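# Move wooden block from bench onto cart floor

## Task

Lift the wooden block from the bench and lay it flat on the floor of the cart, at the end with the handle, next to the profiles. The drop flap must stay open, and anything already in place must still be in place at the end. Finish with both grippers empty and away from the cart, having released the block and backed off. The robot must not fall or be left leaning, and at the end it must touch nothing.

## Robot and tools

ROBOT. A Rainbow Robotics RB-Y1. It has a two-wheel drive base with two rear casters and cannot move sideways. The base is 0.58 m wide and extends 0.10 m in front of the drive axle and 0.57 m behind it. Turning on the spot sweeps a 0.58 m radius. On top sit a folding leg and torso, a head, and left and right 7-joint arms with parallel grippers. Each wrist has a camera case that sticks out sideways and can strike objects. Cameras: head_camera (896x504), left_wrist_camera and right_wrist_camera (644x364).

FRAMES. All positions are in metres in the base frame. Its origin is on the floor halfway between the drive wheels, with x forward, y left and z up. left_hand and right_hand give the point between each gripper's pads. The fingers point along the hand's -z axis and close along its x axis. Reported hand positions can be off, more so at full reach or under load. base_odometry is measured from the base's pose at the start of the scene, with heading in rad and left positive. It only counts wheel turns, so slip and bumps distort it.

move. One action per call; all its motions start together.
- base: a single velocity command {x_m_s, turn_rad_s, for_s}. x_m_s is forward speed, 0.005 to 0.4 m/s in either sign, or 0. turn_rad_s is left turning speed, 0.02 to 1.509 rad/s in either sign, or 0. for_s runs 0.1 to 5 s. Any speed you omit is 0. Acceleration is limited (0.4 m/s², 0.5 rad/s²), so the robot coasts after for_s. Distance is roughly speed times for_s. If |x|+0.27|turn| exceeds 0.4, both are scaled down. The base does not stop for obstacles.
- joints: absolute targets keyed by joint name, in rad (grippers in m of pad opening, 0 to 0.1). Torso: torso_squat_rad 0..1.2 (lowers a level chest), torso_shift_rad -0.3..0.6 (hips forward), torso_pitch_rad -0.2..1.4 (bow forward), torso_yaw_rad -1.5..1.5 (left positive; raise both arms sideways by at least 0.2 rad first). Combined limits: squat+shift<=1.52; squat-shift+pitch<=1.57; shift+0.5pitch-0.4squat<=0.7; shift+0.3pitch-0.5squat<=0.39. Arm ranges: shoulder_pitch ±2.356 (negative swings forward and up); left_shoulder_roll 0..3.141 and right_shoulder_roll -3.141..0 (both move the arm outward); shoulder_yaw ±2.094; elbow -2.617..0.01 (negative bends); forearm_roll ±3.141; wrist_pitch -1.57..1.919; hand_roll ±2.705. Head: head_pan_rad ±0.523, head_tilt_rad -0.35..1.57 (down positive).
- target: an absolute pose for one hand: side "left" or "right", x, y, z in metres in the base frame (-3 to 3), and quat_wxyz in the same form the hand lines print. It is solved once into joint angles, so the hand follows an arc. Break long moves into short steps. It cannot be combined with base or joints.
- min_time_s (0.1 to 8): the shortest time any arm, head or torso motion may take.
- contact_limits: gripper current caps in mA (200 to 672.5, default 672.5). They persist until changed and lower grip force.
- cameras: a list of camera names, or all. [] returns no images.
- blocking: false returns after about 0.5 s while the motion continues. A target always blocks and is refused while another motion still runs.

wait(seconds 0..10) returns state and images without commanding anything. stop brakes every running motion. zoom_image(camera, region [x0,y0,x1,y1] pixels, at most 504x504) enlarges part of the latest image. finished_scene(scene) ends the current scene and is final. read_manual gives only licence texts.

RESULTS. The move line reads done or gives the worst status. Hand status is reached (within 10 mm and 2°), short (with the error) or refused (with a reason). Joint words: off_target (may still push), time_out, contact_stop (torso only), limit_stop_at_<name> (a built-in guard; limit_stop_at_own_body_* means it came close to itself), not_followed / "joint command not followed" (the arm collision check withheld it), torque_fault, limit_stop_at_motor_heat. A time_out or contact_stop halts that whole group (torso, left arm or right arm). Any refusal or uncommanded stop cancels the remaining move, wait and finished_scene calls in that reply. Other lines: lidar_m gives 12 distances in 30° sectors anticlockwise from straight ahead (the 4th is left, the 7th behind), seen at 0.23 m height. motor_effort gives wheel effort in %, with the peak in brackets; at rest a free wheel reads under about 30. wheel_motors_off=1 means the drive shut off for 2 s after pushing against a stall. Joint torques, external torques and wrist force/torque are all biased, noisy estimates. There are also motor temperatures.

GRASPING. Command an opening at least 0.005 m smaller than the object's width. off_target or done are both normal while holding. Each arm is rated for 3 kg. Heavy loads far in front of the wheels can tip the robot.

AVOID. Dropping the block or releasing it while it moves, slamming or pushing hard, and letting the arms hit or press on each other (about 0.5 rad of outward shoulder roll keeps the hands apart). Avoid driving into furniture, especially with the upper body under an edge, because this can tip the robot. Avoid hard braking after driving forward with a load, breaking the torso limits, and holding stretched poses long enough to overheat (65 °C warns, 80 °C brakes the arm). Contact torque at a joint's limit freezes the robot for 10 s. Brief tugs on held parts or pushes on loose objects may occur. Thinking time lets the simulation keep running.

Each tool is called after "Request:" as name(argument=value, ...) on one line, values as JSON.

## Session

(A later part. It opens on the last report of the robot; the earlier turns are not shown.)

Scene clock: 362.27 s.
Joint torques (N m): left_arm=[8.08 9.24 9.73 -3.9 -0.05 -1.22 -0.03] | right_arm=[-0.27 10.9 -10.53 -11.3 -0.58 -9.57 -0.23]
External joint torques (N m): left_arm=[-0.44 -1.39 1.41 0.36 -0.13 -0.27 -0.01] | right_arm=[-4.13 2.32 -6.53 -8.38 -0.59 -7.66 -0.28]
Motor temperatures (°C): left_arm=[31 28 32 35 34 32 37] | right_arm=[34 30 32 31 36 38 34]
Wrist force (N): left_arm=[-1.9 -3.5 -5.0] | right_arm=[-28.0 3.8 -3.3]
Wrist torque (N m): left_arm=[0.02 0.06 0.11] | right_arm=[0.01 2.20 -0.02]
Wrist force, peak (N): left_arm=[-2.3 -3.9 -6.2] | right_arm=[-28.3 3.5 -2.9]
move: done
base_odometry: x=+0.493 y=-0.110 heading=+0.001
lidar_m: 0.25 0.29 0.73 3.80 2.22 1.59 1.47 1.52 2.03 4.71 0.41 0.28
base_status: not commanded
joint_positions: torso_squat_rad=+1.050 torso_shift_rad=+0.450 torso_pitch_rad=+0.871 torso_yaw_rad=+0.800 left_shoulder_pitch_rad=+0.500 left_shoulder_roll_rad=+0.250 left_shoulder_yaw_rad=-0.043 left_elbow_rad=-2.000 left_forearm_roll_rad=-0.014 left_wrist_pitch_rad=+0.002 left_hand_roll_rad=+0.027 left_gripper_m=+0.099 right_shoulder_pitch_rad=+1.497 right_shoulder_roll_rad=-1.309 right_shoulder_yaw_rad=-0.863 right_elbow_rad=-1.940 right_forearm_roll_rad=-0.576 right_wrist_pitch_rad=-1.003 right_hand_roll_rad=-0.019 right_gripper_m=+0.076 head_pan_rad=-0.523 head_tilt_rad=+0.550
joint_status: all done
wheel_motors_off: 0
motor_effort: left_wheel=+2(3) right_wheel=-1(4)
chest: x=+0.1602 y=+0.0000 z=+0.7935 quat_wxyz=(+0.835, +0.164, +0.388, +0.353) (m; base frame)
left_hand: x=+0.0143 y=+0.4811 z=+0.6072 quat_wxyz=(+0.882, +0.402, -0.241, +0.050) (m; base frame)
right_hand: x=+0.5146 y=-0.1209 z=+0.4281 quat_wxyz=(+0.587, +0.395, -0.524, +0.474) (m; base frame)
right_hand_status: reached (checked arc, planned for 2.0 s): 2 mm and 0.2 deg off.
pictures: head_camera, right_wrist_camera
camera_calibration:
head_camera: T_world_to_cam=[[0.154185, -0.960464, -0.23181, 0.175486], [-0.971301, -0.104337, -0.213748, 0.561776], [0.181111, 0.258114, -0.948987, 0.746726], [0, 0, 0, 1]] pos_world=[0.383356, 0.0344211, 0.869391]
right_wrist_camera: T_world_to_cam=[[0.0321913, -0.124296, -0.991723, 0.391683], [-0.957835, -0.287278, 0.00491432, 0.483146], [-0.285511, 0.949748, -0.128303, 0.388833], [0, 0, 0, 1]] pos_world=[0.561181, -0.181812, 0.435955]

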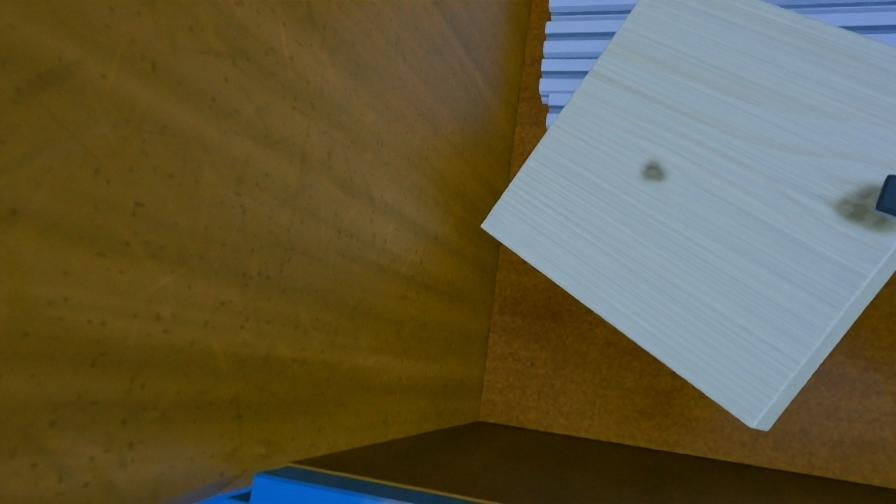

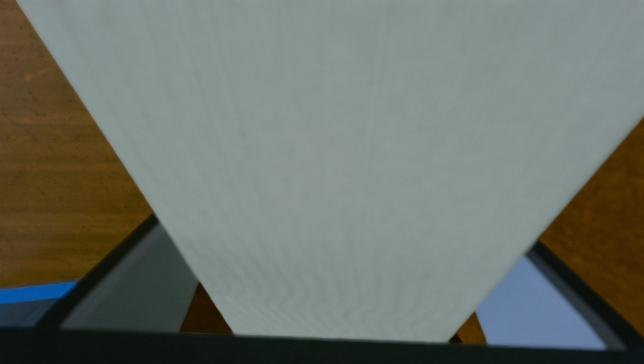

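Request:
move(target={"side":"right","x":0.525,"y":-0.14,"z":0.45,"quat_wxyz":[0.5337,0.4639,-0.4639,0.5337]}, min_time_s=3, cameras=["head_camera"])

Request:
move(target={"side":"right","x":0.5215,"y":-0.13,"z":0.44,"quat_wxyz":[0.4639,0.5336,-0.3851,0.5930]}, min_time_s=3, cameras=["head_camera","right_wrist_camera"])

Scene clock: 372.67 s.
Joint torques (N m): left_arm=[7.87 8.86 9.61 -3.8 -0.01 -1.15 -0.07] | right_arm=[-0.9 11.75 -11.17 -7.45 -2.52 -9.27 -0.22]
External joint torques (N m): left_arm=[-0.65 -1.77 1.29 0.45 -0.09 -0.2 -0.05] | right_arm=[-3.41 -0.21 -6.48 -6.17 -2.05 -7.45 -0.27]
Motor temperatures (°C): left_arm=[31 28 32 35 34 32 37] | right_arm=[34 30 32 31 36 39 34]
Wrist force (N): left_arm=[-2.1 -3.3 -5.0] | right_arm=[-27.9 1.7 -4.1]
Wrist torque (N m): left_arm=[-0.01 0.03 0.14] | right_arm=[-0.24 2.23 0.01]
Wrist force, peak (N): left_arm=[-2.5 -3.5 -5.9] | right_arm=[-28.3 2.3 -3.6]
move: done
base_odometry: x=+0.493 y=-0.110 heading=+0.001
lidar_m: 0.25 0.28 0.72 3.80 2.22 1.59 1.47 1.52 2.03 4.71 0.42 0.27
base_status: not commanded
joint_positions: torso_squat_rad=+1.050 torso_shift_rad=+0.450 torso_pitch_rad=+0.871 torso_yaw_rad=+0.800 left_shoulder_pitch_rad=+0.500 left_shoulder_roll_rad=+0.250 left_shoulder_yaw_rad=-0.043 left_elbow_rad=-2.000 left_forearm_roll_rad=-0.014 left_wrist_pitch_rad=+0.002 left_hand_roll_rad=+0.027 left_gripper_m=+0.099 right_shoulder_pitch_rad=+1.697 right_shoulder_roll_rad=-1.337 right_shoulder_yaw_rad=-1.131 right_elbow_rad=-1.794 right_forearm_roll_rad=-0.371 right_wrist_pitch_rad=-1.173 right_hand_roll_rad=-0.303 right_gripper_m=+0.076 head_pan_rad=-0.523 head_tilt_rad=+0.550
joint_status: all done
wheel_motors_off: 0
motor_effort: left_wheel=+3(3) right_wheel=-1(3)
chest: x=+0.1602 y=+0.0000 z=+0.7935 quat_wxyz=(+0.835, +0.164, +0.388, +0.353) (m; base frame)
left_hand: x=+0.0143 y=+0.4811 z=+0.6072 quat_wxyz=(+0.882, +0.402, -0.241, +0.050) (m; base frame)
right_hand: x=+0.5245 y=-0.1408 z=+0.4487 quat_wxyz=(+0.537, +0.460, -0.464, +0.533) (m; base frame)
right_hand_status: reached (checked arc, planned for 3.0 s): 2 mm and 0.6 deg off.
pictures: head_camera
camera_calibration:
head_camera: T_world_to_cam=[[0.154185, -0.960464, -0.23181, 0.175486], [-0.971302, -0.104337, -0.213744, 0.561774], [0.181107, 0.258114, -0.948988, 0.746726], [0, 0, 0, 1]] pos_world=[0.383357, 0.0344212, 0.869389]

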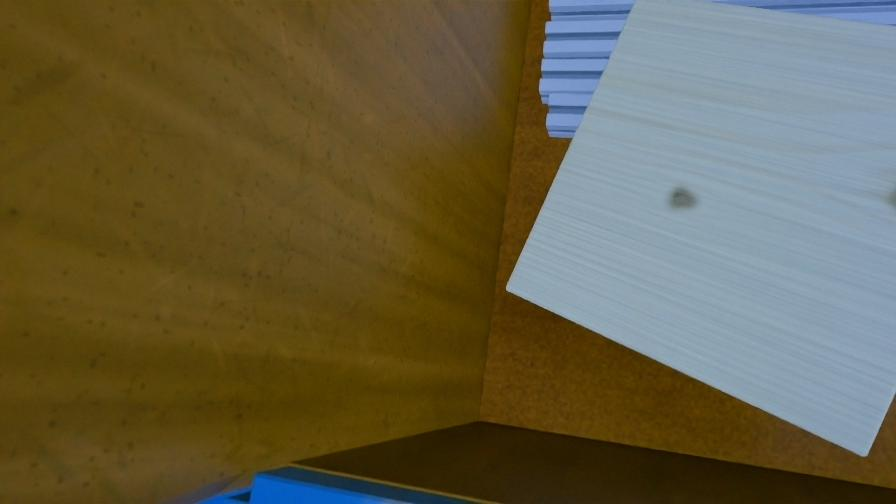

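Scene clock: 376.00 s.
Joint torques (N m): left_arm=[7.93 8.89 9.52 -3.8 0.06 -1.11 0.01] | right_arm=[-2.83 12.91 -10.72 -6.31 -3.77 -9.01 -0.4]
External joint torques (N m): left_arm=[-0.59 -1.74 1.2 0.45 -0.02 -0.16 0.03] | right_arm=[-2.74 -0.52 -5.55 -5.69 -3 -7.28 -0.45]
Motor temperatures (°C): left_arm=[31 28 32 35 34 32 37] | right_arm=[34 30 32 31 36 39 34]
Wrist force (N): left_arm=[-1.7 -3.5 -5.2] | right_arm=[-27.2 0.2 -4.2]
Wrist torque (N m): left_arm=[0.05 0.07 0.14] | right_arm=[-0.33 2.33 -0.02]
Wrist force, peak (N): left_arm=[-2.7 -2.9 -6.0] | right_arm=[-28.4 1.7 -3.7]
move: done
base_odometry: x=+0.493 y=-0.110 heading=+0.001
lidar_m: 0.27 0.29 0.73 3.82 2.21 1.58 1.48 1.53 2.04 4.71 0.41 0.28
base_status: not commanded
joint_positions: torso_squat_rad=+1.050 torso_shift_rad=+0.450 torso_pitch_rad=+0.871 torso_yaw_rad=+0.800 left_shoulder_pitch_rad=+0.500 left_shoulder_roll_rad=+0.250 left_shoulder_yaw_rad=-0.043 left_elbow_rad=-2.000 left_forearm_roll_rad=-0.014 left_wrist_pitch_rad=+0.002 left_hand_roll_rad=+0.027 left_gripper_m=+0.099 right_shoulder_pitch_rad=+1.802 right_shoulder_roll_rad=-1.492 right_shoulder_yaw_rad=-1.311 right_elbow_rad=-1.612 right_forearm_roll_rad=-0.179 right_wrist_pitch_rad=-1.313 right_hand_roll_rad=-0.482 right_gripper_m=+0.076 head_pan_rad=-0.523 head_tilt_rad=+0.550
joint_status: all done
wheel_motors_off: 0
motor_effort: left_wheel=+2(3) right_wheel=-1(4)
chest: x=+0.1602 y=+0.0000 z=+0.7935 quat_wxyz=(+0.835, +0.164, +0.388, +0.353) (m; base frame)
left_hand: x=+0.0143 y=+0.4811 z=+0.6072 quat_wxyz=(+0.882, +0.402, -0.241, +0.050) (m; base frame)
right_hand: x=+0.5213 y=-0.1311 z=+0.4388 quat_wxyz=(+0.467, +0.531, -0.385, +0.593) (m; base frame)
right_hand_status: reached (checked arc, planned for 3.0 s): 2 mm and 0.5 deg off.
pictures: head_camera, right_wrist_camera
camera_calibration:
head_camera: T_world_to_cam=[[0.154185, -0.960464, -0.23181, 0.175486], [-0.971302, -0.104337, -0.213745, 0.561774], [0.181108, 0.258114, -0.948987, 0.746726], [0, 0, 0, 1]] pos_world=[0.383357, 0.0344212, 0.869389]
right_wrist_camera: T_world_to_cam=[[0.0208916, -0.113114, -0.993362, 0.408901], [-0.692722, -0.718068, 0.0671974, 0.264584], [-0.720902, 0.68672, -0.0933581, 0.578963], [0, 0, 0, 1]] pos_world=[0.592116, -0.161344, 0.442458]

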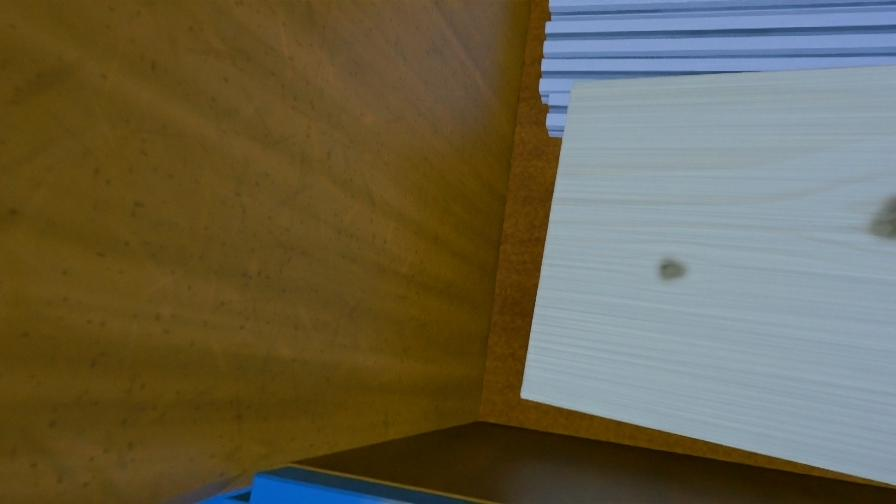

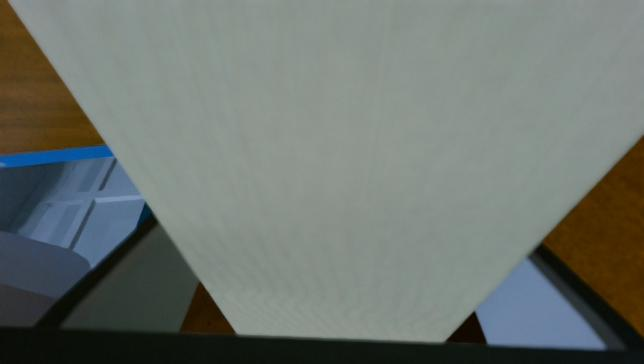

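Request:
move(target={"side":"right","x":0.513,"y":-0.13,"z":0.38,"quat_wxyz":[0.4639,0.5336,-0.3851,0.5930]}, min_time_s=2, cameras=["head_camera"])

Request:
move(target={"side":"right","x":0.513,"y":-0.13,"z":0.34,"quat_wxyz":[0.4639,0.5336,-0.3851,0.5930]}, min_time_s=1.5, cameras=["head_camera","right_wrist_camera"])

Scene clock: 381.37 s.
Joint torques (N m): left_arm=[8 9.11 9.52 -3.91 -0.04 -1.18 0] | right_arm=[-4.97 11.53 -4.48 -1.85 -0.87 -3.42 1.1]
External joint torques (N m): left_arm=[-0.52 -1.51 1.2 0.34 -0.12 -0.23 0.02] | right_arm=[-3.9 -1.3 -0.64 -1.61 -0.34 -1.59 1.05]
Motor temperatures (°C): left_arm=[31 28 32 35 34 32 37] | right_arm=[34 30 32 31 36 39 34]
Wrist force (N): left_arm=[-2.3 -3.1 -5.3] | right_arm=[-14.5 0.3 3.3]
Wrist torque (N m): left_arm=[0.00 0.07 0.11] | right_arm=[-0.02 -0.55 -0.96]
Wrist force, peak (N): left_arm=[-2.9 -3.5 -5.6] | right_arm=[-28.4 0.2 -3.9]
move: done
base_odometry: x=+0.493 y=-0.110 heading=+0.001
lidar_m: 0.26 0.28 0.72 3.81 2.20 1.59 1.47 1.53 2.05 4.70 0.41 0.29
base_status: not commanded
joint_positions: torso_squat_rad=+1.050 torso_shift_rad=+0.450 torso_pitch_rad=+0.871 torso_yaw_rad=+0.800 left_shoulder_pitch_rad=+0.500 left_shoulder_roll_rad=+0.250 left_shoulder_yaw_rad=-0.043 left_elbow_rad=-2.000 left_forearm_roll_rad=-0.014 left_wrist_pitch_rad=+0.002 left_hand_roll_rad=+0.027 left_gripper_m=+0.099 right_shoulder_pitch_rad=+1.779 right_shoulder_roll_rad=-1.694 right_shoulder_yaw_rad=-1.129 right_elbow_rad=-1.403 right_forearm_roll_rad=-0.279 right_wrist_pitch_rad=-1.362 right_hand_roll_rad=-0.328 right_gripper_m=+0.076 head_pan_rad=-0.523 head_tilt_rad=+0.550
joint_status: all done
wheel_motors_off: 0
motor_effort: left_wheel=+0(3) right_wheel=-2(3)
chest: x=+0.1602 y=+0.0000 z=+0.7935 quat_wxyz=(+0.835, +0.164, +0.388, +0.353) (m; base frame)
left_hand: x=+0.0143 y=+0.4811 z=+0.6072 quat_wxyz=(+0.882, +0.402, -0.241, +0.050) (m; base frame)
right_hand: x=+0.5133 y=-0.1305 z=+0.3802 quat_wxyz=(+0.466, +0.530, -0.383, +0.597) (m; base frame)
right_hand_status: reached (checked arc, planned for 2.0 s): 1 mm and 0.7 deg off.
pictures: head_camera
camera_calibration:
head_camera: T_world_to_cam=[[0.154195, -0.960479, -0.231739, 0.175449], [-0.971264, -0.104311, -0.213929, 0.561871], [0.181301, 0.258067, -0.948963, 0.746738], [0, 0, 0, 1]] pos_world=[0.383287, 0.0344165, 0.869486]

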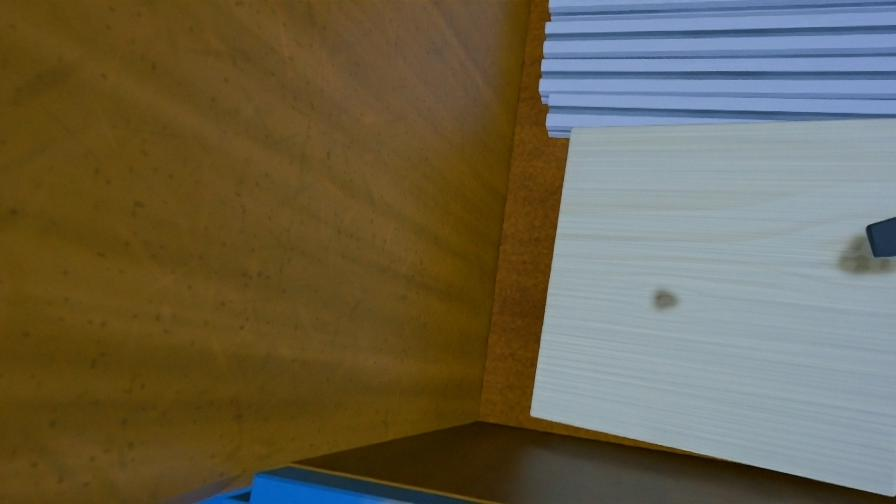

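Scene clock: 383.20 s.
Joint torques (N m): left_arm=[7.66 9.14 9.5 -4.03 0.09 -1.29 -0.1] | right_arm=[1.67 11.18 0.69 3.66 0.68 3.55 0.33]
External joint torques (N m): left_arm=[-0.86 -1.49 1.18 0.23 0.01 -0.34 -0.08] | right_arm=[3.87 -1.49 3.33 3.14 1.04 5.42 0.28]
Motor temperatures (°C): left_arm=[31 28 32 35 34 32 37] | right_arm=[34 30 32 31 36 39 34]
Wrist force (N): left_arm=[-2.3 -2.8 -5.2] | right_arm=[1.2 0.5 9.7]
Wrist torque (N m): left_arm=[-0.08 0.03 0.11] | right_arm=[-0.22 -4.01 -0.33]
Wrist force, peak (N): left_arm=[-2.2 -2.9 -6.4] | right_arm=[-18.5 1.3 1.1]
move: done
base_odometry: x=+0.493 y=-0.110 heading=+0.001
lidar_m: 0.26 0.29 0.73 3.83 2.21 1.57 1.48 1.52 2.04 4.71 0.40 0.29
base_status: not commanded
joint_positions: torso_squat_rad=+1.050 torso_shift_rad=+0.450 torso_pitch_rad=+0.870 torso_yaw_rad=+0.800 left_shoulder_pitch_rad=+0.500 left_shoulder_roll_rad=+0.250 left_shoulder_yaw_rad=-0.043 left_elbow_rad=-2.000 left_forearm_roll_rad=-0.014 left_wrist_pitch_rad=+0.002 left_hand_roll_rad=+0.027 left_gripper_m=+0.099 right_shoulder_pitch_rad=+1.802 right_shoulder_roll_rad=-1.877 right_shoulder_yaw_rad=-0.991 right_elbow_rad=-1.192 right_forearm_roll_rad=-0.430 right_wrist_pitch_rad=-1.459 right_hand_roll_rad=-0.222 right_gripper_m=+0.075 head_pan_rad=-0.523 head_tilt_rad=+0.550
joint_status: all done
wheel_motors_off: 0
motor_effort: left_wheel=+0(1) right_wheel=-3(3)
chest: x=+0.1600 y=+0.0000 z=+0.7937 quat_wxyz=(+0.835, +0.164, +0.388, +0.353) (m; base frame)
left_hand: x=+0.0143 y=+0.4811 z=+0.6072 quat_wxyz=(+0.882, +0.402, -0.242, +0.050) (m; base frame)
right_hand: x=+0.5138 y=-0.1296 z=+0.3414 quat_wxyz=(+0.464, +0.530, -0.385, +0.596) (m; base frame)
right_hand_status: reached (checked arc, planned for 1.5 s): 2 mm and 0.5 deg off.
pictures: head_camera, right_wrist_camera
camera_calibration:
head_camera: T_world_to_cam=[[0.154249, -0.960505, -0.231596, 0.175386], [-0.971138, -0.104228, -0.214538, 0.562166], [0.181926, 0.258004, -0.948861, 0.746759], [0, 0, 0, 1]] pos_world=[0.383033, 0.0343853, 0.869795]
right_wrist_camera: T_world_to_cam=[[0.0272561, -0.112157, -0.993317, 0.309386], [-0.688765, -0.722273, 0.0626536, 0.265981], [-0.724472, 0.682454, -0.0969361, 0.565954], [0, 0, 0, 1]] pos_world=[0.584783, -0.159427, 0.345515]

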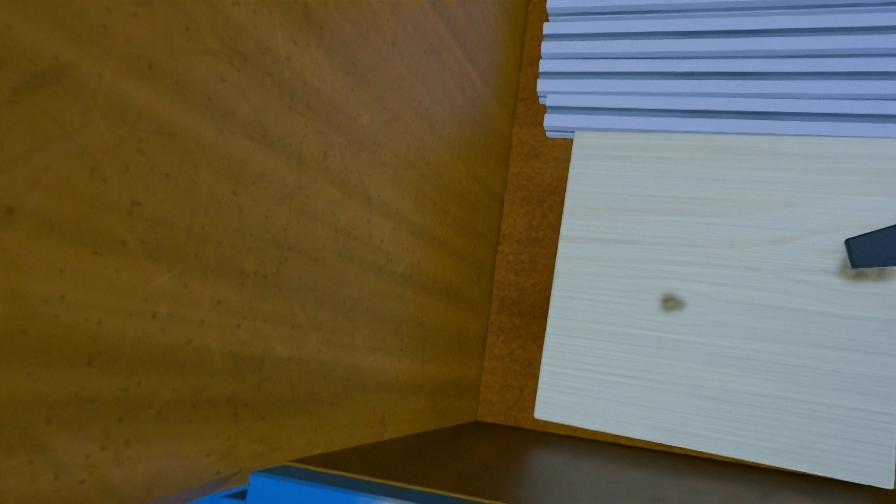

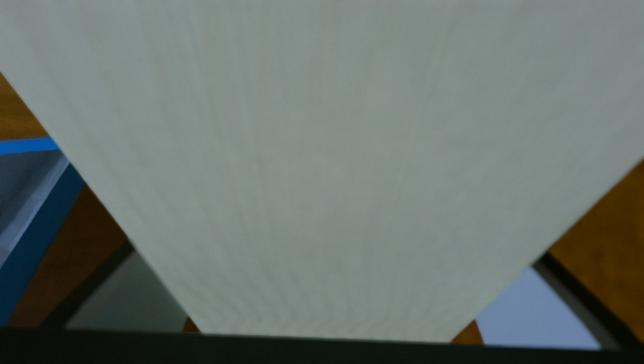

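Request:
move(target={"side":"right","x":0.5214,"y":-0.13,"z":0.44,"quat_wxyz":[0.4639,0.5336,-0.3851,0.5930]}, min_time_s=2, cameras=["head_camera"])

Request:
move(target={"side":"right","x":0.64,"y":-0.15,"z":0.46,"quat_wxyz":[0.4639,0.5336,-0.3851,0.5930]}, min_time_s=2.5, cameras=["head_camera","right_wrist_camera"])

Scene clock: 395.07 s.
Joint torques (N m): left_arm=[7.99 8.81 9.41 -3.92 0.02 -1.19 -0.17] | right_arm=[-5.66 15.55 -10.94 -7.74 -4.21 -8.59 -0.26]
External joint torques (N m): left_arm=[-0.53 -1.82 1.09 0.33 -0.06 -0.24 -0.16] | right_arm=[-5.71 3.03 -5.57 -7.02 -3.39 -6.89 -0.31]
Motor temperatures (°C): left_arm=[31 28 32 35 34 32 37] | right_arm=[34 30 32 31 36 39 34]
Wrist force (N): left_arm=[-2.1 -3.1 -5.2] | right_arm=[-26.9 0.9 -3.4]
Wrist torque (N m): left_arm=[-0.01 0.00 0.10] | right_arm=[-0.41 2.33 0.00]
Wrist force, peak (N): left_arm=[-2.9 -3.3 -6.0] | right_arm=[-29.0 -0.2 -3.6]
move: done
base_odometry: x=+0.493 y=-0.110 heading=+0.001
lidar_m: 0.26 0.28 0.72 3.79 2.22 1.58 1.47 1.52 2.05 4.71 0.40 0.28
base_status: not commanded
joint_positions: torso_squat_rad=+1.050 torso_shift_rad=+0.450 torso_pitch_rad=+0.871 torso_yaw_rad=+0.800 left_shoulder_pitch_rad=+0.500 left_shoulder_roll_rad=+0.250 left_shoulder_yaw_rad=-0.043 left_elbow_rad=-2.000 left_forearm_roll_rad=-0.014 left_wrist_pitch_rad=+0.002 left_hand_roll_rad=+0.027 left_gripper_m=+0.099 right_shoulder_pitch_rad=+1.731 right_shoulder_roll_rad=-1.494 right_shoulder_yaw_rad=-1.276 right_elbow_rad=-1.600 right_forearm_roll_rad=-0.143 right_wrist_pitch_rad=-1.319 right_hand_roll_rad=-0.512 right_gripper_m=+0.074 head_pan_rad=-0.523 head_tilt_rad=+0.550
joint_status: all done
wheel_motors_off: 0
motor_effort: left_wheel=+1(2) right_wheel=-1(4)
chest: x=+0.1602 y=+0.0000 z=+0.7935 quat_wxyz=(+0.835, +0.164, +0.388, +0.353) (m; base frame)
left_hand: x=+0.0143 y=+0.4811 z=+0.6072 quat_wxyz=(+0.882, +0.402, -0.241, +0.050) (m; base frame)
right_hand: x=+0.5214 y=-0.1307 z=+0.4384 quat_wxyz=(+0.464, +0.534, -0.385, +0.593) (m; base frame)
right_hand_status: reached (checked arc, planned for 2.0 s): 2 mm and 0.1 deg off.
pictures: head_camera
camera_calibration:
head_camera: T_world_to_cam=[[0.154183, -0.960469, -0.231792, 0.175475], [-0.971293, -0.104326, -0.21379, 0.561798], [0.181157, 0.2581, -0.948982, 0.746726], [0, 0, 0, 1]] pos_world=[0.383341, 0.034418, 0.86941]

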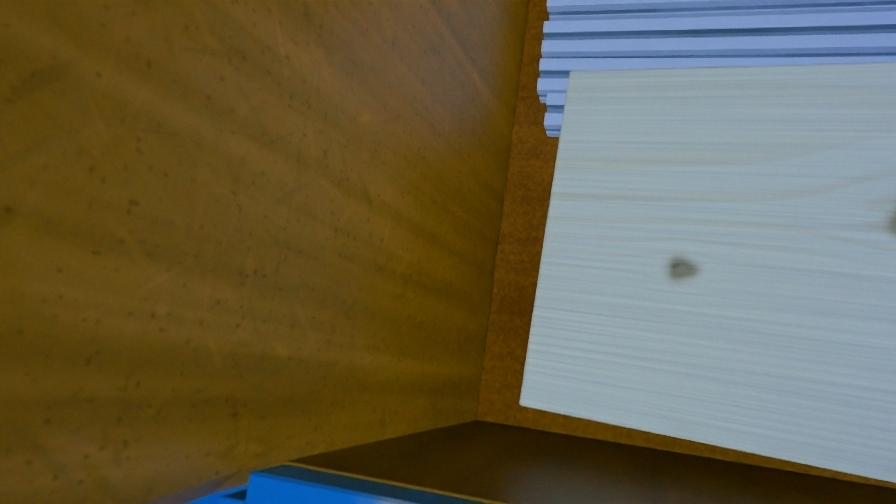

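Scene clock: 397.90 s.
Joint torques (N m): left_arm=[8.02 8.89 9.64 -3.78 0.11 -1.17 -0.18] | right_arm=[-10.2 11.26 -14.38 -2.08 -7.07 -6.46 -0.26]
External joint torques (N m): left_arm=[-0.5 -1.74 1.32 0.47 0.03 -0.22 -0.16] | right_arm=[-7.43 0.25 -7.29 -2.99 -5.62 -5.19 -0.31]
Motor temperatures (°C): left_arm=[31 28 32 35 34 32 37] | right_arm=[34 30 32 31 36 39 34]
Wrist force (N): left_arm=[-1.9 -3.2 -4.9] | right_arm=[-26.5 1.2 -4.1]
Wrist torque (N m): left_arm=[-0.02 0.04 0.11] | right_arm=[-0.48 2.37 0.00]
Wrist force, peak (N): left_arm=[-2.4 -3.4 -6.0] | right_arm=[-27.4 0.6 -3.1]
move: short
base_odometry: x=+0.493 y=-0.110 heading=+0.001
lidar_m: 0.26 0.28 0.72 3.81 2.22 1.59 1.46 1.53 2.06 4.71 0.40 0.28
base_status: not commanded
joint_positions: torso_squat_rad=+1.050 torso_shift_rad=+0.450 torso_pitch_rad=+0.871 torso_yaw_rad=+0.800 left_shoulder_pitch_rad=+0.500 left_shoulder_roll_rad=+0.250 left_shoulder_yaw_rad=-0.043 left_elbow_rad=-2.000 left_forearm_roll_rad=-0.014 left_wrist_pitch_rad=+0.002 left_hand_roll_rad=+0.027 left_gripper_m=+0.099 right_shoulder_pitch_rad=+1.559 right_shoulder_roll_rad=-1.673 right_shoulder_yaw_rad=-1.468 right_elbow_rad=-1.089 right_forearm_roll_rad=+0.001 right_wrist_pitch_rad=-1.569 right_hand_roll_rad=-0.879 right_gripper_m=+0.074 head_pan_rad=-0.523 head_tilt_rad=+0.550
joint_status: all done
wheel_motors_off: 0
motor_effort: left_wheel=+1(2) right_wheel=-1(3)
chest: x=+0.1603 y=+0.0000 z=+0.7934 quat_wxyz=(+0.835, +0.164, +0.388, +0.353) (m; base frame)
left_hand: x=+0.0144 y=+0.4811 z=+0.6072 quat_wxyz=(+0.882, +0.402, -0.241, +0.050) (m; base frame)
right_hand: x=+0.6393 y=-0.1504 z=+0.4587 quat_wxyz=(+0.480, +0.517, -0.387, +0.594) (m; base frame)
right_hand_status: short (checked arc, as near as the solve gets, planned for 2.5 s): 2 mm and 2.7 deg off. The place is met; only the turn is off.
pictures: head_camera, right_wrist_camera
camera_calibration:
head_camera: T_world_to_cam=[[0.154146, -0.960469, -0.231816, 0.175484], [-0.971328, -0.104328, -0.213631, 0.561721], [0.181001, 0.2581, -0.949012, 0.74673], [0, 0, 0, 1]] pos_world=[0.383406, 0.034419, 0.869337]
right_wrist_camera: T_world_to_cam=[[0.0270633, -0.138376, -0.99001, 0.414722], [-0.712046, -0.697779, 0.0780652, 0.341504], [-0.701611, 0.70282, -0.117414, 0.680249], [0, 0, 0, 1]] pos_world=[0.709213, -0.182411, 0.46379]

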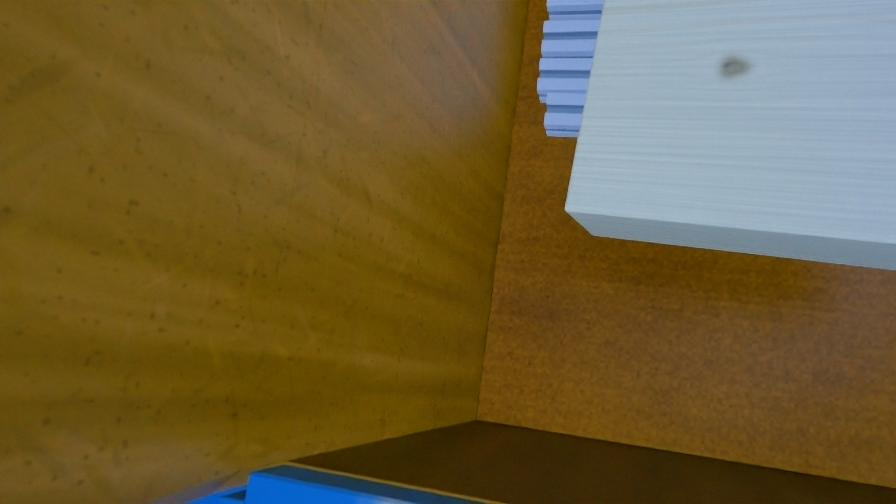

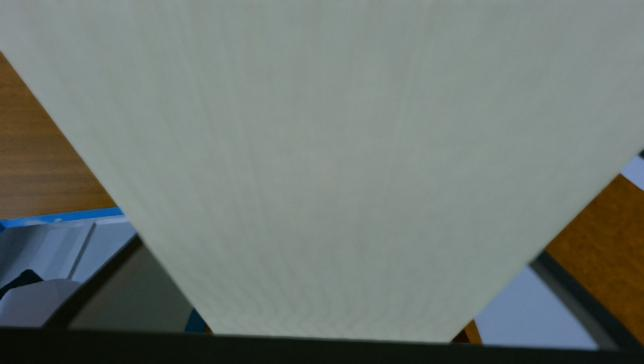

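Request:
move(target={"side":"right","x":0.515,"y":-0.13,"z":0.44,"quat_wxyz":[0.4639,0.5336,-0.3851,0.5930]}, min_time_s=2, cameras=[])

Request:
move(target={"side":"right","x":0.513,"y":-0.13,"z":0.385,"quat_wxyz":[0.4639,0.5336,-0.3851,0.5930]}, min_time_s=2, cameras=[])

Request:
move(target={"side":"right","x":0.513,"y":-0.13,"z":0.343,"quat_wxyz":[0.4639,0.5336,-0.3851,0.5930]}, min_time_s=2, cameras=["head_camera","right_wrist_camera"])

Scene clock: 406.60 s.
Joint torques (N m): left_arm=[7.61 8.87 9.31 -3.87 0.01 -1.25 -0.11] | right_arm=[-2.55 13.05 -8.59 -8.19 -4.97 -8.51 0.1]
External joint torques (N m): left_arm=[-0.92 -1.75 0.98 0.38 -0.08 -0.3 -0.1] | right_arm=[-3.23 2.26 -2.91 -7.13 -4.07 -6.86 0.05]
Motor temperatures (°C): left_arm=[31 28 32 35 34 32 37] | right_arm=[34 30 32 31 36 39 34]
Wrist force (N): left_arm=[-2.3 -3.0 -4.7] | right_arm=[-26.5 1.7 -3.7]
Wrist torque (N m): left_arm=[-0.01 0.02 0.08] | right_arm=[-0.46 2.35 0.01]
Wrist force, peak (N): left_arm=[-2.5 -4.3 -5.4] | right_arm=[-27.8 1.5 -3.5]
move: done
base_odometry: x=+0.493 y=-0.110 heading=+0.001
lidar_m: 0.26 0.29 0.72 3.82 2.21 1.59 1.48 1.54 2.04 4.70 0.41 0.28
base_status: not commanded
joint_positions: torso_squat_rad=+1.050 torso_shift_rad=+0.450 torso_pitch_rad=+0.871 torso_yaw_rad=+0.800 left_shoulder_pitch_rad=+0.500 left_shoulder_roll_rad=+0.250 left_shoulder_yaw_rad=-0.043 left_elbow_rad=-2.000 left_forearm_roll_rad=-0.014 left_wrist_pitch_rad=+0.002 left_hand_roll_rad=+0.027 left_gripper_m=+0.099 right_shoulder_pitch_rad=+1.610 right_shoulder_roll_rad=-1.462 right_shoulder_yaw_rad=-1.216 right_elbow_rad=-1.627 right_forearm_roll_rad=-0.068 right_wrist_pitch_rad=-1.300 right_hand_roll_rad=-0.567 right_gripper_m=+0.074 head_pan_rad=-0.523 head_tilt_rad=+0.550
joint_status: all done
wheel_motors_off: 0
motor_effort: left_wheel=+1(2) right_wheel=-2(3)
chest: x=+0.1603 y=+0.0000 z=+0.7934 quat_wxyz=(+0.835, +0.164, +0.389, +0.353) (m; base frame)
left_hand: x=+0.0144 y=+0.4811 z=+0.6072 quat_wxyz=(+0.882, +0.402, -0.241, +0.050) (m; base frame)
right_hand: x=+0.5150 y=-0.1308 z=+0.4391 quat_wxyz=(+0.464, +0.534, -0.383, +0.594) (m; base frame)
right_hand_status: reached (checked arc, planned for 2.0 s): 1 mm and 0.3 deg off.
pictures: none
No camera images: "cameras" was empty.

Scene clock: 408.93 s.
Joint torques (N m): left_arm=[8.05 8.77 9.63 -4.05 0.11 -1.17 -0.13] | right_arm=[-6.02 9.12 -6.99 -6.23 -3.76 -9.14 0.13]
External joint torques (N m): left_arm=[-0.47 -1.86 1.31 0.2 0.03 -0.22 -0.11] | right_arm=[-5.61 -0.73 -2.5 -5.67 -3.1 -7.36 0.08]
Motor temperatures (°C): left_arm=[31 28 32 35 34 32 37] | right_arm=[34 30 32 31 36 39 34]
Wrist force (N): left_arm=[-2.7 -2.8 -5.0] | right_arm=[-26.8 2.2 -3.8]
Wrist torque (N m): left_arm=[-0.07 -0.04 0.10] | right_arm=[-0.52 2.35 -0.03]
Wrist force, peak (N): left_arm=[-2.6 -3.0 -6.3] | right_arm=[-27.4 0.9 -4.2]
move: done
base_odometry: x=+0.493 y=-0.110 heading=+0.001
lidar_m: 0.27 0.28 0.74 3.81 2.23 1.59 1.47 1.53 2.04 4.72 0.41 0.28
base_status: not commanded
joint_positions: torso_squat_rad=+1.050 torso_shift_rad=+0.450 torso_pitch_rad=+0.871 torso_yaw_rad=+0.800 left_shoulder_pitch_rad=+0.500 left_shoulder_roll_rad=+0.250 left_shoulder_yaw_rad=-0.043 left_elbow_rad=-2.000 left_forearm_roll_rad=-0.014 left_wrist_pitch_rad=+0.002 left_hand_roll_rad=+0.027 left_gripper_m=+0.099 right_shoulder_pitch_rad=+1.561 right_shoulder_roll_rad=-1.643 right_shoulder_yaw_rad=-1.012 right_elbow_rad=-1.425 right_forearm_roll_rad=-0.174 right_wrist_pitch_rad=-1.336 right_hand_roll_rad=-0.410 right_gripper_m=+0.074 head_pan_rad=-0.523 head_tilt_rad=+0.550
joint_status: all done
wheel_motors_off: 0
motor_effort: left_wheel=+2(2) right_wheel=-2(4)
chest: x=+0.1603 y=+0.0000 z=+0.7934 quat_wxyz=(+0.835, +0.164, +0.389, +0.353) (m; base frame)
left_hand: x=+0.0144 y=+0.4811 z=+0.6072 quat_wxyz=(+0.882, +0.402, -0.241, +0.050) (m; base frame)
right_hand: x=+0.5134 y=-0.1310 z=+0.3843 quat_wxyz=(+0.467, +0.529, -0.382, +0.597) (m; base frame)
right_hand_status: reached (checked arc, planned for 2.0 s): 1 mm and 0.9 deg off.
pictures: none
No camera images: "cameras" was empty.

Scene clock: 411.27 s.
Joint torques (N m): left_arm=[7.91 8.78 9.52 -3.85 0.12 -1.1 -0.07] | right_arm=[-0.44 8.97 -1.96 2.24 -0.05 0.02 1.12]
External joint torques (N m): left_arm=[-0.6 -1.84 1.2 0.41 0.04 -0.15 -0.05] | right_arm=[1.54 -0.42 0.85 1.8 0.34 1.89 1.07]
Motor temperatures (°C): left_arm=[31 28 32 35 34 32 37] | right_arm=[34 30 32 31 36 39 34]
Wrist force (N): left_arm=[-2.8 -4.0 -5.9] | right_arm=[-7.5 0.7 4.2]
Wrist torque (N m): left_arm=[0.08 -0.03 0.14] | right_arm=[-0.24 -2.38 -1.21]
Wrist force, peak (N): left_arm=[-2.8 -4.0 -5.9] | right_arm=[-27.4 1.0 -3.6]
move: done
base_odometry: x=+0.493 y=-0.110 heading=+0.001
lidar_m: 0.26 0.27 0.74 3.81 2.21 1.59 1.47 1.53 2.05 4.70 0.40 0.28
base_status: not commanded
joint_positions: torso_squat_rad=+1.050 torso_shift_rad=+0.450 torso_pitch_rad=+0.870 torso_yaw_rad=+0.800 left_shoulder_pitch_rad=+0.500 left_shoulder_roll_rad=+0.250 left_shoulder_yaw_rad=-0.043 left_elbow_rad=-2.000 left_forearm_roll_rad=-0.014 left_wrist_pitch_rad=+0.002 left_hand_roll_rad=+0.027 left_gripper_m=+0.099 right_shoulder_pitch_rad=+1.564 right_shoulder_roll_rad=-1.860 right_shoulder_yaw_rad=-0.783 right_elbow_rad=-1.199 right_forearm_roll_rad=-0.399 right_wrist_pitch_rad=-1.455 right_hand_roll_rad=-0.243 right_gripper_m=+0.074 head_pan_rad=-0.523 head_tilt_rad=+0.550
joint_status: all done
wheel_motors_off: 0
motor_effort: left_wheel=-2(3) right_wheel=-1(2)
chest: x=+0.1600 y=+0.0000 z=+0.7937 quat_wxyz=(+0.835, +0.164, +0.388, +0.353) (m; base frame)
left_hand: x=+0.0143 y=+0.4811 z=+0.6072 quat_wxyz=(+0.882, +0.402, -0.242, +0.050) (m; base frame)
right_hand: x=+0.5134 y=-0.1300 z=+0.3439 quat_wxyz=(+0.464, +0.533, -0.385, +0.594) (m; base frame)
right_hand_status: reached (checked arc, planned for 2.0 s): 1 mm and 0.2 deg off.
pictures: head_camera, right_wrist_camera
camera_calibration:
head_camera: T_world_to_cam=[[0.154225, -0.960502, -0.231627, 0.1754], [-0.971159, -0.104222, -0.214447, 0.562115], [0.181836, 0.25802, -0.948874, 0.746753], [0, 0, 0, 1]] pos_world=[0.383066, 0.0343798, 0.869746]
right_wrist_camera: T_world_to_cam=[[0.0226586, -0.107723, -0.993923, 0.314939], [-0.689002, -0.722055, 0.0625504, 0.265405], [-0.724405, 0.683397, -0.0905822, 0.564097], [0, 0, 0, 1]] pos_world=[0.584363, -0.159939, 0.347521]

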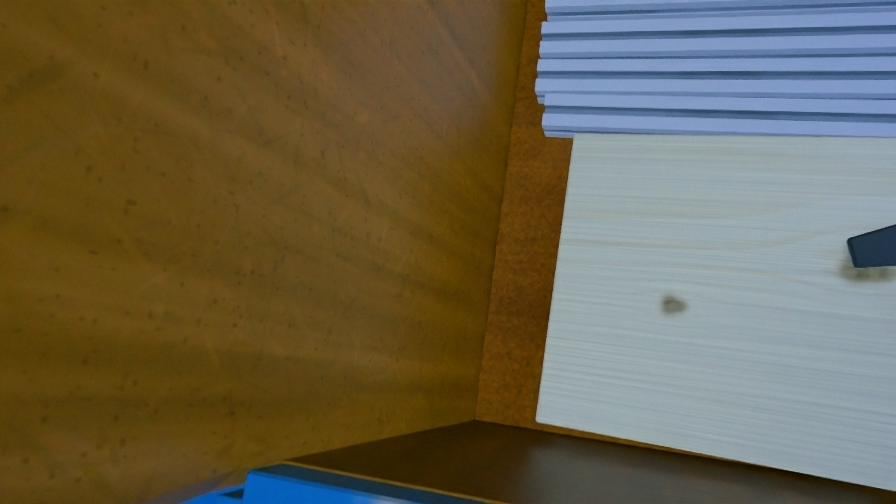

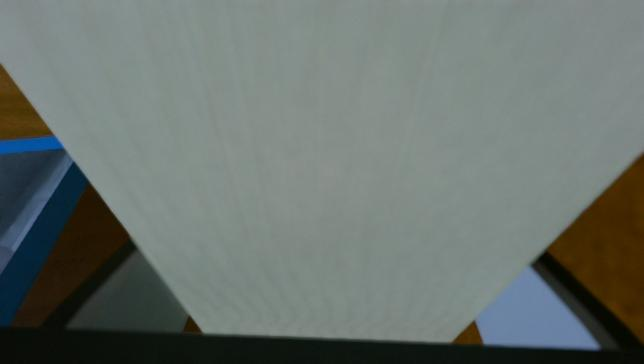

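Request:
move(joints={"right_gripper_m":0.086}, cameras=["head_camera"])

Request:
move(target={"side":"right","x":0.515,"y":-0.165,"z":0.347,"quat_wxyz":[0.4639,0.5336,-0.3851,0.5930]}, min_time_s=2, cameras=["head_camera","right_wrist_camera"])

Scene clock: 415.07 s.
Joint torques (N m): left_arm=[8.02 9 9.54 -3.92 -0.05 -1.24 -0.07] | right_arm=[-1.49 10.68 -2.71 0.59 -0.62 -3.83 0.34]
External joint torques (N m): left_arm=[-0.5 -1.63 1.22 0.34 -0.14 -0.29 -0.05] | right_arm=[0.49 1.29 0.1 0.15 -0.23 -1.95 0.29]
Motor temperatures (°C): left_arm=[31 28 32 35 34 32 37] | right_arm=[34 30 32 30 36 39 34]
Wrist force (N): left_arm=[-2.1 -2.9 -5.1] | right_arm=[-15.3 2.1 -3.2]
Wrist torque (N m): left_arm=[-0.03 0.04 0.11] | right_arm=[-0.39 -0.40 -0.21]
Wrist force, peak (N): left_arm=[-2.5 -3.1 -5.9] | right_arm=[-16.7 1.5 -4.0]
move: done
base_odometry: x=+0.493 y=-0.110 heading=+0.001
lidar_m: 0.27 0.28 0.71 3.80 2.22 1.59 1.47 1.52 2.06 4.72 0.41 0.28
base_status: not commanded
joint_positions: torso_squat_rad=+1.050 torso_shift_rad=+0.450 torso_pitch_rad=+0.870 torso_yaw_rad=+0.800 left_shoulder_pitch_rad=+0.500 left_shoulder_roll_rad=+0.250 left_shoulder_yaw_rad=-0.043 left_elbow_rad=-2.000 left_forearm_roll_rad=-0.014 left_wrist_pitch_rad=+0.002 left_hand_roll_rad=+0.027 left_gripper_m=+0.099 right_shoulder_pitch_rad=+1.564 right_shoulder_roll_rad=-1.861 right_shoulder_yaw_rad=-0.783 right_elbow_rad=-1.199 right_forearm_roll_rad=-0.399 right_wrist_pitch_rad=-1.454 right_hand_roll_rad=-0.242 right_gripper_m=+0.086 head_pan_rad=-0.523 head_tilt_rad=+0.550
joint_status: all done
wheel_motors_off: 0
motor_effort: left_wheel=+1(3) right_wheel=-1(3)
chest: x=+0.1601 y=+0.0000 z=+0.7936 quat_wxyz=(+0.835, +0.164, +0.388, +0.353) (m; base frame)
left_hand: x=+0.0143 y=+0.4811 z=+0.6072 quat_wxyz=(+0.882, +0.402, -0.241, +0.050) (m; base frame)
right_hand: x=+0.5133 y=-0.1300 z=+0.3433 quat_wxyz=(+0.464, +0.532, -0.385, +0.594) (m; base frame)
pictures: head_camera
camera_calibration:
head_camera: T_world_to_cam=[[0.154254, -0.960473, -0.231728, 0.175454], [-0.971212, -0.104308, -0.214167, 0.561975], [0.181531, 0.258093, -0.948912, 0.746735], [0, 0, 0, 1]] pos_world=[0.383178, 0.0344103, 0.8696]

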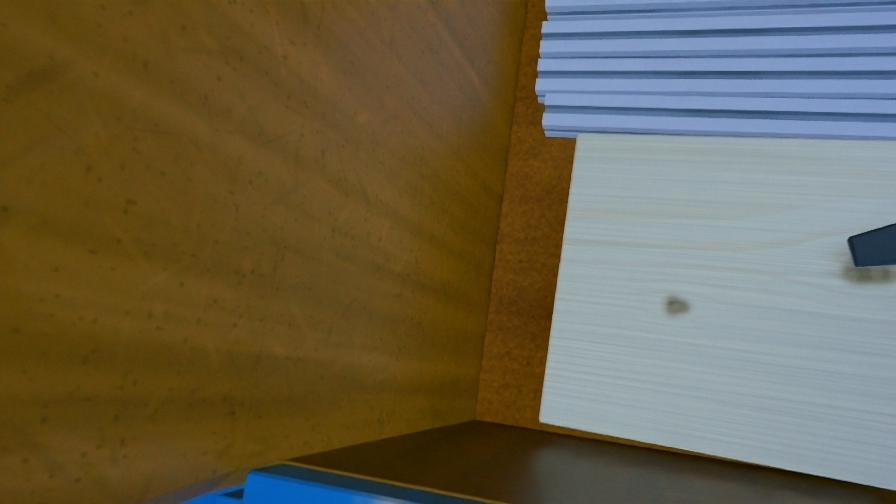

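Scene clock: 417.40 s.
Joint torques (N m): left_arm=[7.66 8.69 9.48 -3.89 0 -1.17 -0.01] | right_arm=[-0.64 16.4 -1.13 2.23 -1.18 -4.15 0.33]
External joint torques (N m): left_arm=[-0.86 -1.93 1.16 0.37 -0.08 -0.22 0] | right_arm=[0.52 6.13 0.98 0.91 -0.8 -2.27 0.28]
Motor temperatures (°C): left_arm=[31 28 32 35 34 32 37] | right_arm=[34 30 32 30 36 39 34]
Wrist force (N): left_arm=[-2.1 -2.6 -5.4] | right_arm=[-15.3 2.6 -4.8]
Wrist torque (N m): left_arm=[-0.11 0.02 0.11] | right_arm=[-0.39 -0.39 -0.20]
Wrist force, peak (N): left_arm=[-2.5 -3.4 -5.8] | right_arm=[-16.4 2.4 -5.4]
move: done
base_odometry: x=+0.493 y=-0.110 heading=+0.001
lidar_m: 0.27 0.27 0.73 3.81 2.22 1.59 1.47 1.52 2.06 4.70 0.41 0.28
base_status: not commanded
joint_positions: torso_squat_rad=+1.050 torso_shift_rad=+0.450 torso_pitch_rad=+0.870 torso_yaw_rad=+0.800 left_shoulder_pitch_rad=+0.500 left_shoulder_roll_rad=+0.250 left_shoulder_yaw_rad=-0.043 left_elbow_rad=-2.000 left_forearm_roll_rad=-0.014 left_wrist_pitch_rad=+0.002 left_hand_roll_rad=+0.027 left_gripper_m=+0.099 right_shoulder_pitch_rad=+1.578 right_shoulder_roll_rad=-1.854 right_shoulder_yaw_rad=-0.722 right_elbow_rad=-1.099 right_forearm_roll_rad=-0.427 right_wrist_pitch_rad=-1.569 right_hand_roll_rad=-0.221 right_gripper_m=+0.086 head_pan_rad=-0.523 head_tilt_rad=+0.550
joint_status: all done
wheel_motors_off: 0
motor_effort: left_wheel=+1(2) right_wheel=+0(2)
chest: x=+0.1601 y=+0.0000 z=+0.7936 quat_wxyz=(+0.835, +0.164, +0.388, +0.353) (m; base frame)
left_hand: x=+0.0143 y=+0.4811 z=+0.6072 quat_wxyz=(+0.882, +0.402, -0.241, +0.050) (m; base frame)
right_hand: x=+0.5149 y=-0.1643 z=+0.3471 quat_wxyz=(+0.467, +0.530, -0.383, +0.596) (m; base frame)
right_hand_status: reached (checked arc, planned for 2.0 s): 1 mm and 0.7 deg off.
pictures: head_camera, right_wrist_camera
camera_calibration:
head_camera: T_world_to_cam=[[0.154277, -0.960463, -0.231753, 0.17547], [-0.971211, -0.104327, -0.214163, 0.561973], [0.181518, 0.258121, -0.948907, 0.74673], [0, 0, 0, 1]] pos_world=[0.383179, 0.0344153, 0.869598]
right_wrist_camera: T_world_to_cam=[[0.0243061, -0.117325, -0.992796, 0.311525], [-0.689619, -0.720943, 0.0683147, 0.240011], [-0.723764, 0.682991, -0.0984329, 0.591237], [0, 0, 0, 1]] pos_world=[0.58586, -0.194225, 0.351081]

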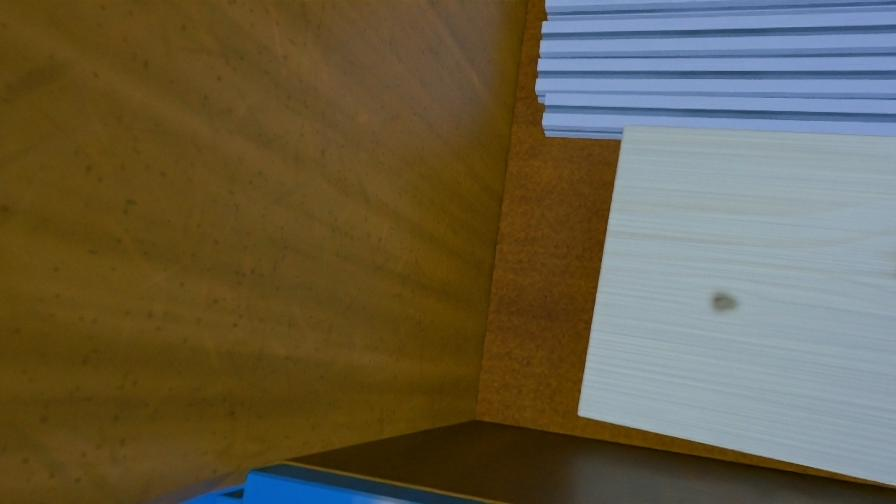

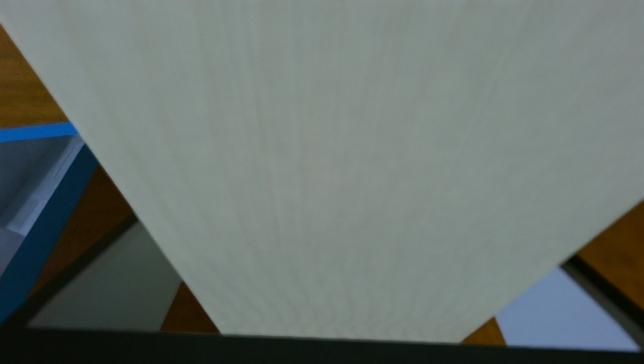

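Request:
move(target={"side":"right","x":0.52,"y":-0.117,"z":0.34,"quat_wxyz":[0.4639,0.5336,-0.3851,0.5930]}, min_time_s=2, cameras=[])

Request:
move(target={"side":"right","x":0.46,"y":-0.165,"z":0.34,"quat_wxyz":[0.4639,0.5336,-0.3851,0.5930]}, min_time_s=2, cameras=["head_camera","right_wrist_camera"])

Scene clock: 423.03 s.
Joint torques (N m): left_arm=[8.07 9 9.58 -4 -0.08 -1.09 -0.06] | right_arm=[-7.01 6.99 -6.8 -2.89 -1.02 -4.33 -0.15]
External joint torques (N m): left_arm=[-0.44 -1.63 1.26 0.26 -0.16 -0.14 -0.05] | right_arm=[-4.39 -1.82 -3.81 -3.31 -0.6 -2.47 -0.2]
Motor temperatures (°C): left_arm=[31 28 32 35 34 32 37] | right_arm=[34 30 32 30 36 38 34]
Wrist force (N): left_arm=[-2.2 -2.9 -4.7] | right_arm=[-16.2 2.2 3.2]
Wrist torque (N m): left_arm=[-0.06 0.04 0.09] | right_arm=[-0.33 -0.08 -0.13]
Wrist force, peak (N): left_arm=[-2.6 -3.1 -6.2] | right_arm=[-16.6 2.2 3.4]
move: done
base_odometry: x=+0.493 y=-0.110 heading=+0.001
lidar_m: 0.27 0.29 0.73 3.81 2.21 1.58 1.47 1.53 2.04 4.70 0.41 0.28
base_status: not commanded
joint_positions: torso_squat_rad=+1.050 torso_shift_rad=+0.450 torso_pitch_rad=+0.870 torso_yaw_rad=+0.800 left_shoulder_pitch_rad=+0.500 left_shoulder_roll_rad=+0.250 left_shoulder_yaw_rad=-0.043 left_elbow_rad=-2.000 left_forearm_roll_rad=-0.014 left_wrist_pitch_rad=+0.002 left_hand_roll_rad=+0.027 left_gripper_m=+0.099 right_shoulder_pitch_rad=+1.543 right_shoulder_roll_rad=-1.892 right_shoulder_yaw_rad=-0.775 right_elbow_rad=-1.185 right_forearm_roll_rad=-0.412 right_wrist_pitch_rad=-1.439 right_hand_roll_rad=-0.260 right_gripper_m=+0.086 head_pan_rad=-0.523 head_tilt_rad=+0.550
joint_status: all done
wheel_motors_off: 0
motor_effort: left_wheel=+1(1) right_wheel=-1(2)
chest: x=+0.1601 y=+0.0000 z=+0.7936 quat_wxyz=(+0.835, +0.164, +0.388, +0.353) (m; base frame)
left_hand: x=+0.0143 y=+0.4811 z=+0.6072 quat_wxyz=(+0.882, +0.402, -0.241, +0.050) (m; base frame)
right_hand: x=+0.5198 y=-0.1180 z=+0.3395 quat_wxyz=(+0.465, +0.533, -0.384, +0.593) (m; base frame)
right_hand_status: reached (checked arc, planned for 2.0 s): 1 mm and 0.2 deg off.
pictures: none
No camera images: "cameras" was empty.

Scene clock: 425.37 s.
Joint torques (N m): left_arm=[7.94 9.08 9.65 -3.95 0.02 -1.19 -0.04] | right_arm=[1.25 14.14 0.17 -0.48 -0.5 -2.19 0.29]
External joint torques (N m): left_arm=[-0.58 -1.55 1.33 0.31 -0.06 -0.24 -0.02] | right_arm=[1.12 3.42 1.07 -0.65 -0.49 -0.28 0.24]
Motor temperatures (°C): left_arm=[31 28 32 35 34 32 37] | right_arm=[34 30 32 30 36 38 34]
Wrist force (N): left_arm=[-2.5 -3.4 -5.8] | right_arm=[-6.1 2.1 0.2]
Wrist torque (N m): left_arm=[0.04 -0.03 0.11] | right_arm=[-0.33 -0.28 -0.13]
Wrist force, peak (N): left_arm=[-2.5 -3.4 -5.8] | right_arm=[-17.0 2.2 3.7]
move: done
base_odometry: x=+0.493 y=-0.110 heading=+0.001
lidar_m: 0.26 0.28 0.74 3.81 2.23 1.59 1.46 1.53 2.05 4.72 0.41 0.28
base_status: not commanded
joint_positions: torso_squat_rad=+1.050 torso_shift_rad=+0.450 torso_pitch_rad=+0.870 torso_yaw_rad=+0.800 left_shoulder_pitch_rad=+0.500 left_shoulder_roll_rad=+0.250 left_shoulder_yaw_rad=-0.043 left_elbow_rad=-2.000 left_forearm_roll_rad=-0.014 left_wrist_pitch_rad=+0.002 left_hand_roll_rad=+0.027 left_gripper_m=+0.099 right_shoulder_pitch_rad=+1.636 right_shoulder_roll_rad=-1.839 right_shoulder_yaw_rad=-0.637 right_elbow_rad=-1.261 right_forearm_roll_rad=-0.477 right_wrist_pitch_rad=-1.499 right_hand_roll_rad=-0.034 right_gripper_m=+0.086 head_pan_rad=-0.523 head_tilt_rad=+0.550
joint_status: all done
wheel_motors_off: 0
motor_effort: left_wheel=+0(1) right_wheel=-1(3)
chest: x=+0.1601 y=+0.0000 z=+0.7936 quat_wxyz=(+0.835, +0.164, +0.388, +0.353) (m; base frame)
left_hand: x=+0.0143 y=+0.4811 z=+0.6072 quat_wxyz=(+0.882, +0.402, -0.242, +0.050) (m; base frame)
right_hand: x=+0.4606 y=-0.1648 z=+0.3403 quat_wxyz=(+0.465, +0.532, -0.383, +0.596) (m; base frame)
right_hand_status: reached (checked arc, planned for 2.0 s): 1 mm and 0.4 deg off.
pictures: head_camera, right_wrist_camera
camera_calibration:
head_camera: T_world_to_cam=[[0.154288, -0.960472, -0.231706, 0.175446], [-0.971194, -0.104328, -0.214238, 0.56201], [0.181596, 0.258086, -0.948902, 0.74674], [0, 0, 0, 1]] pos_world=[0.383146, 0.0344215, 0.869638]
right_wrist_camera: T_world_to_cam=[[0.023238, -0.113232, -0.993297, 0.307406], [-0.686949, -0.723664, 0.0664241, 0.201585], [-0.726334, 0.6808, -0.0946013, 0.551147], [0, 0, 0, 1]] pos_world=[0.531652, -0.194533, 0.344095]

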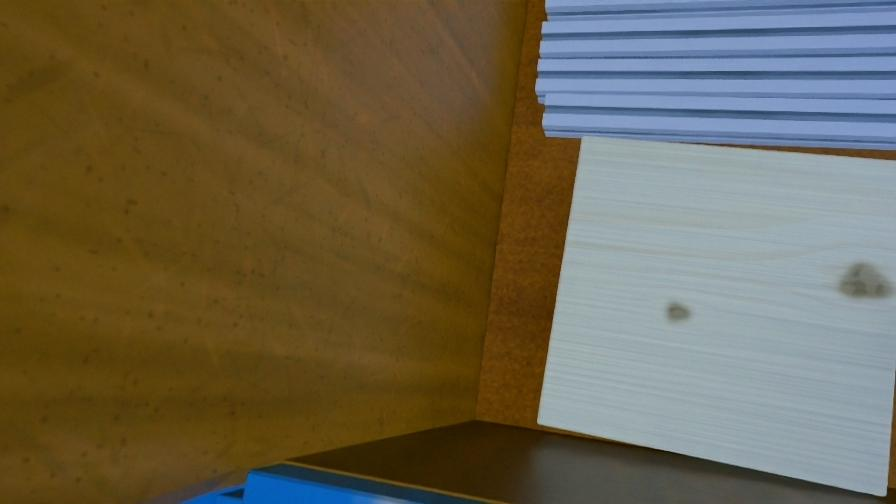

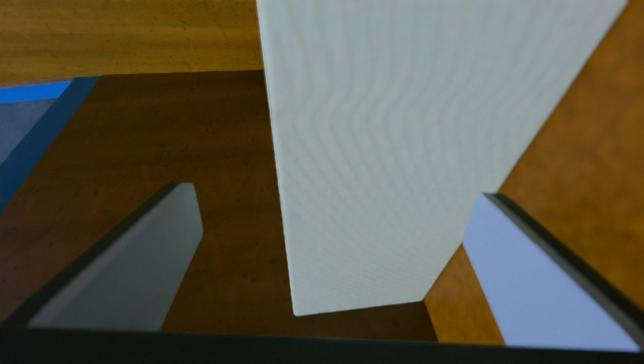

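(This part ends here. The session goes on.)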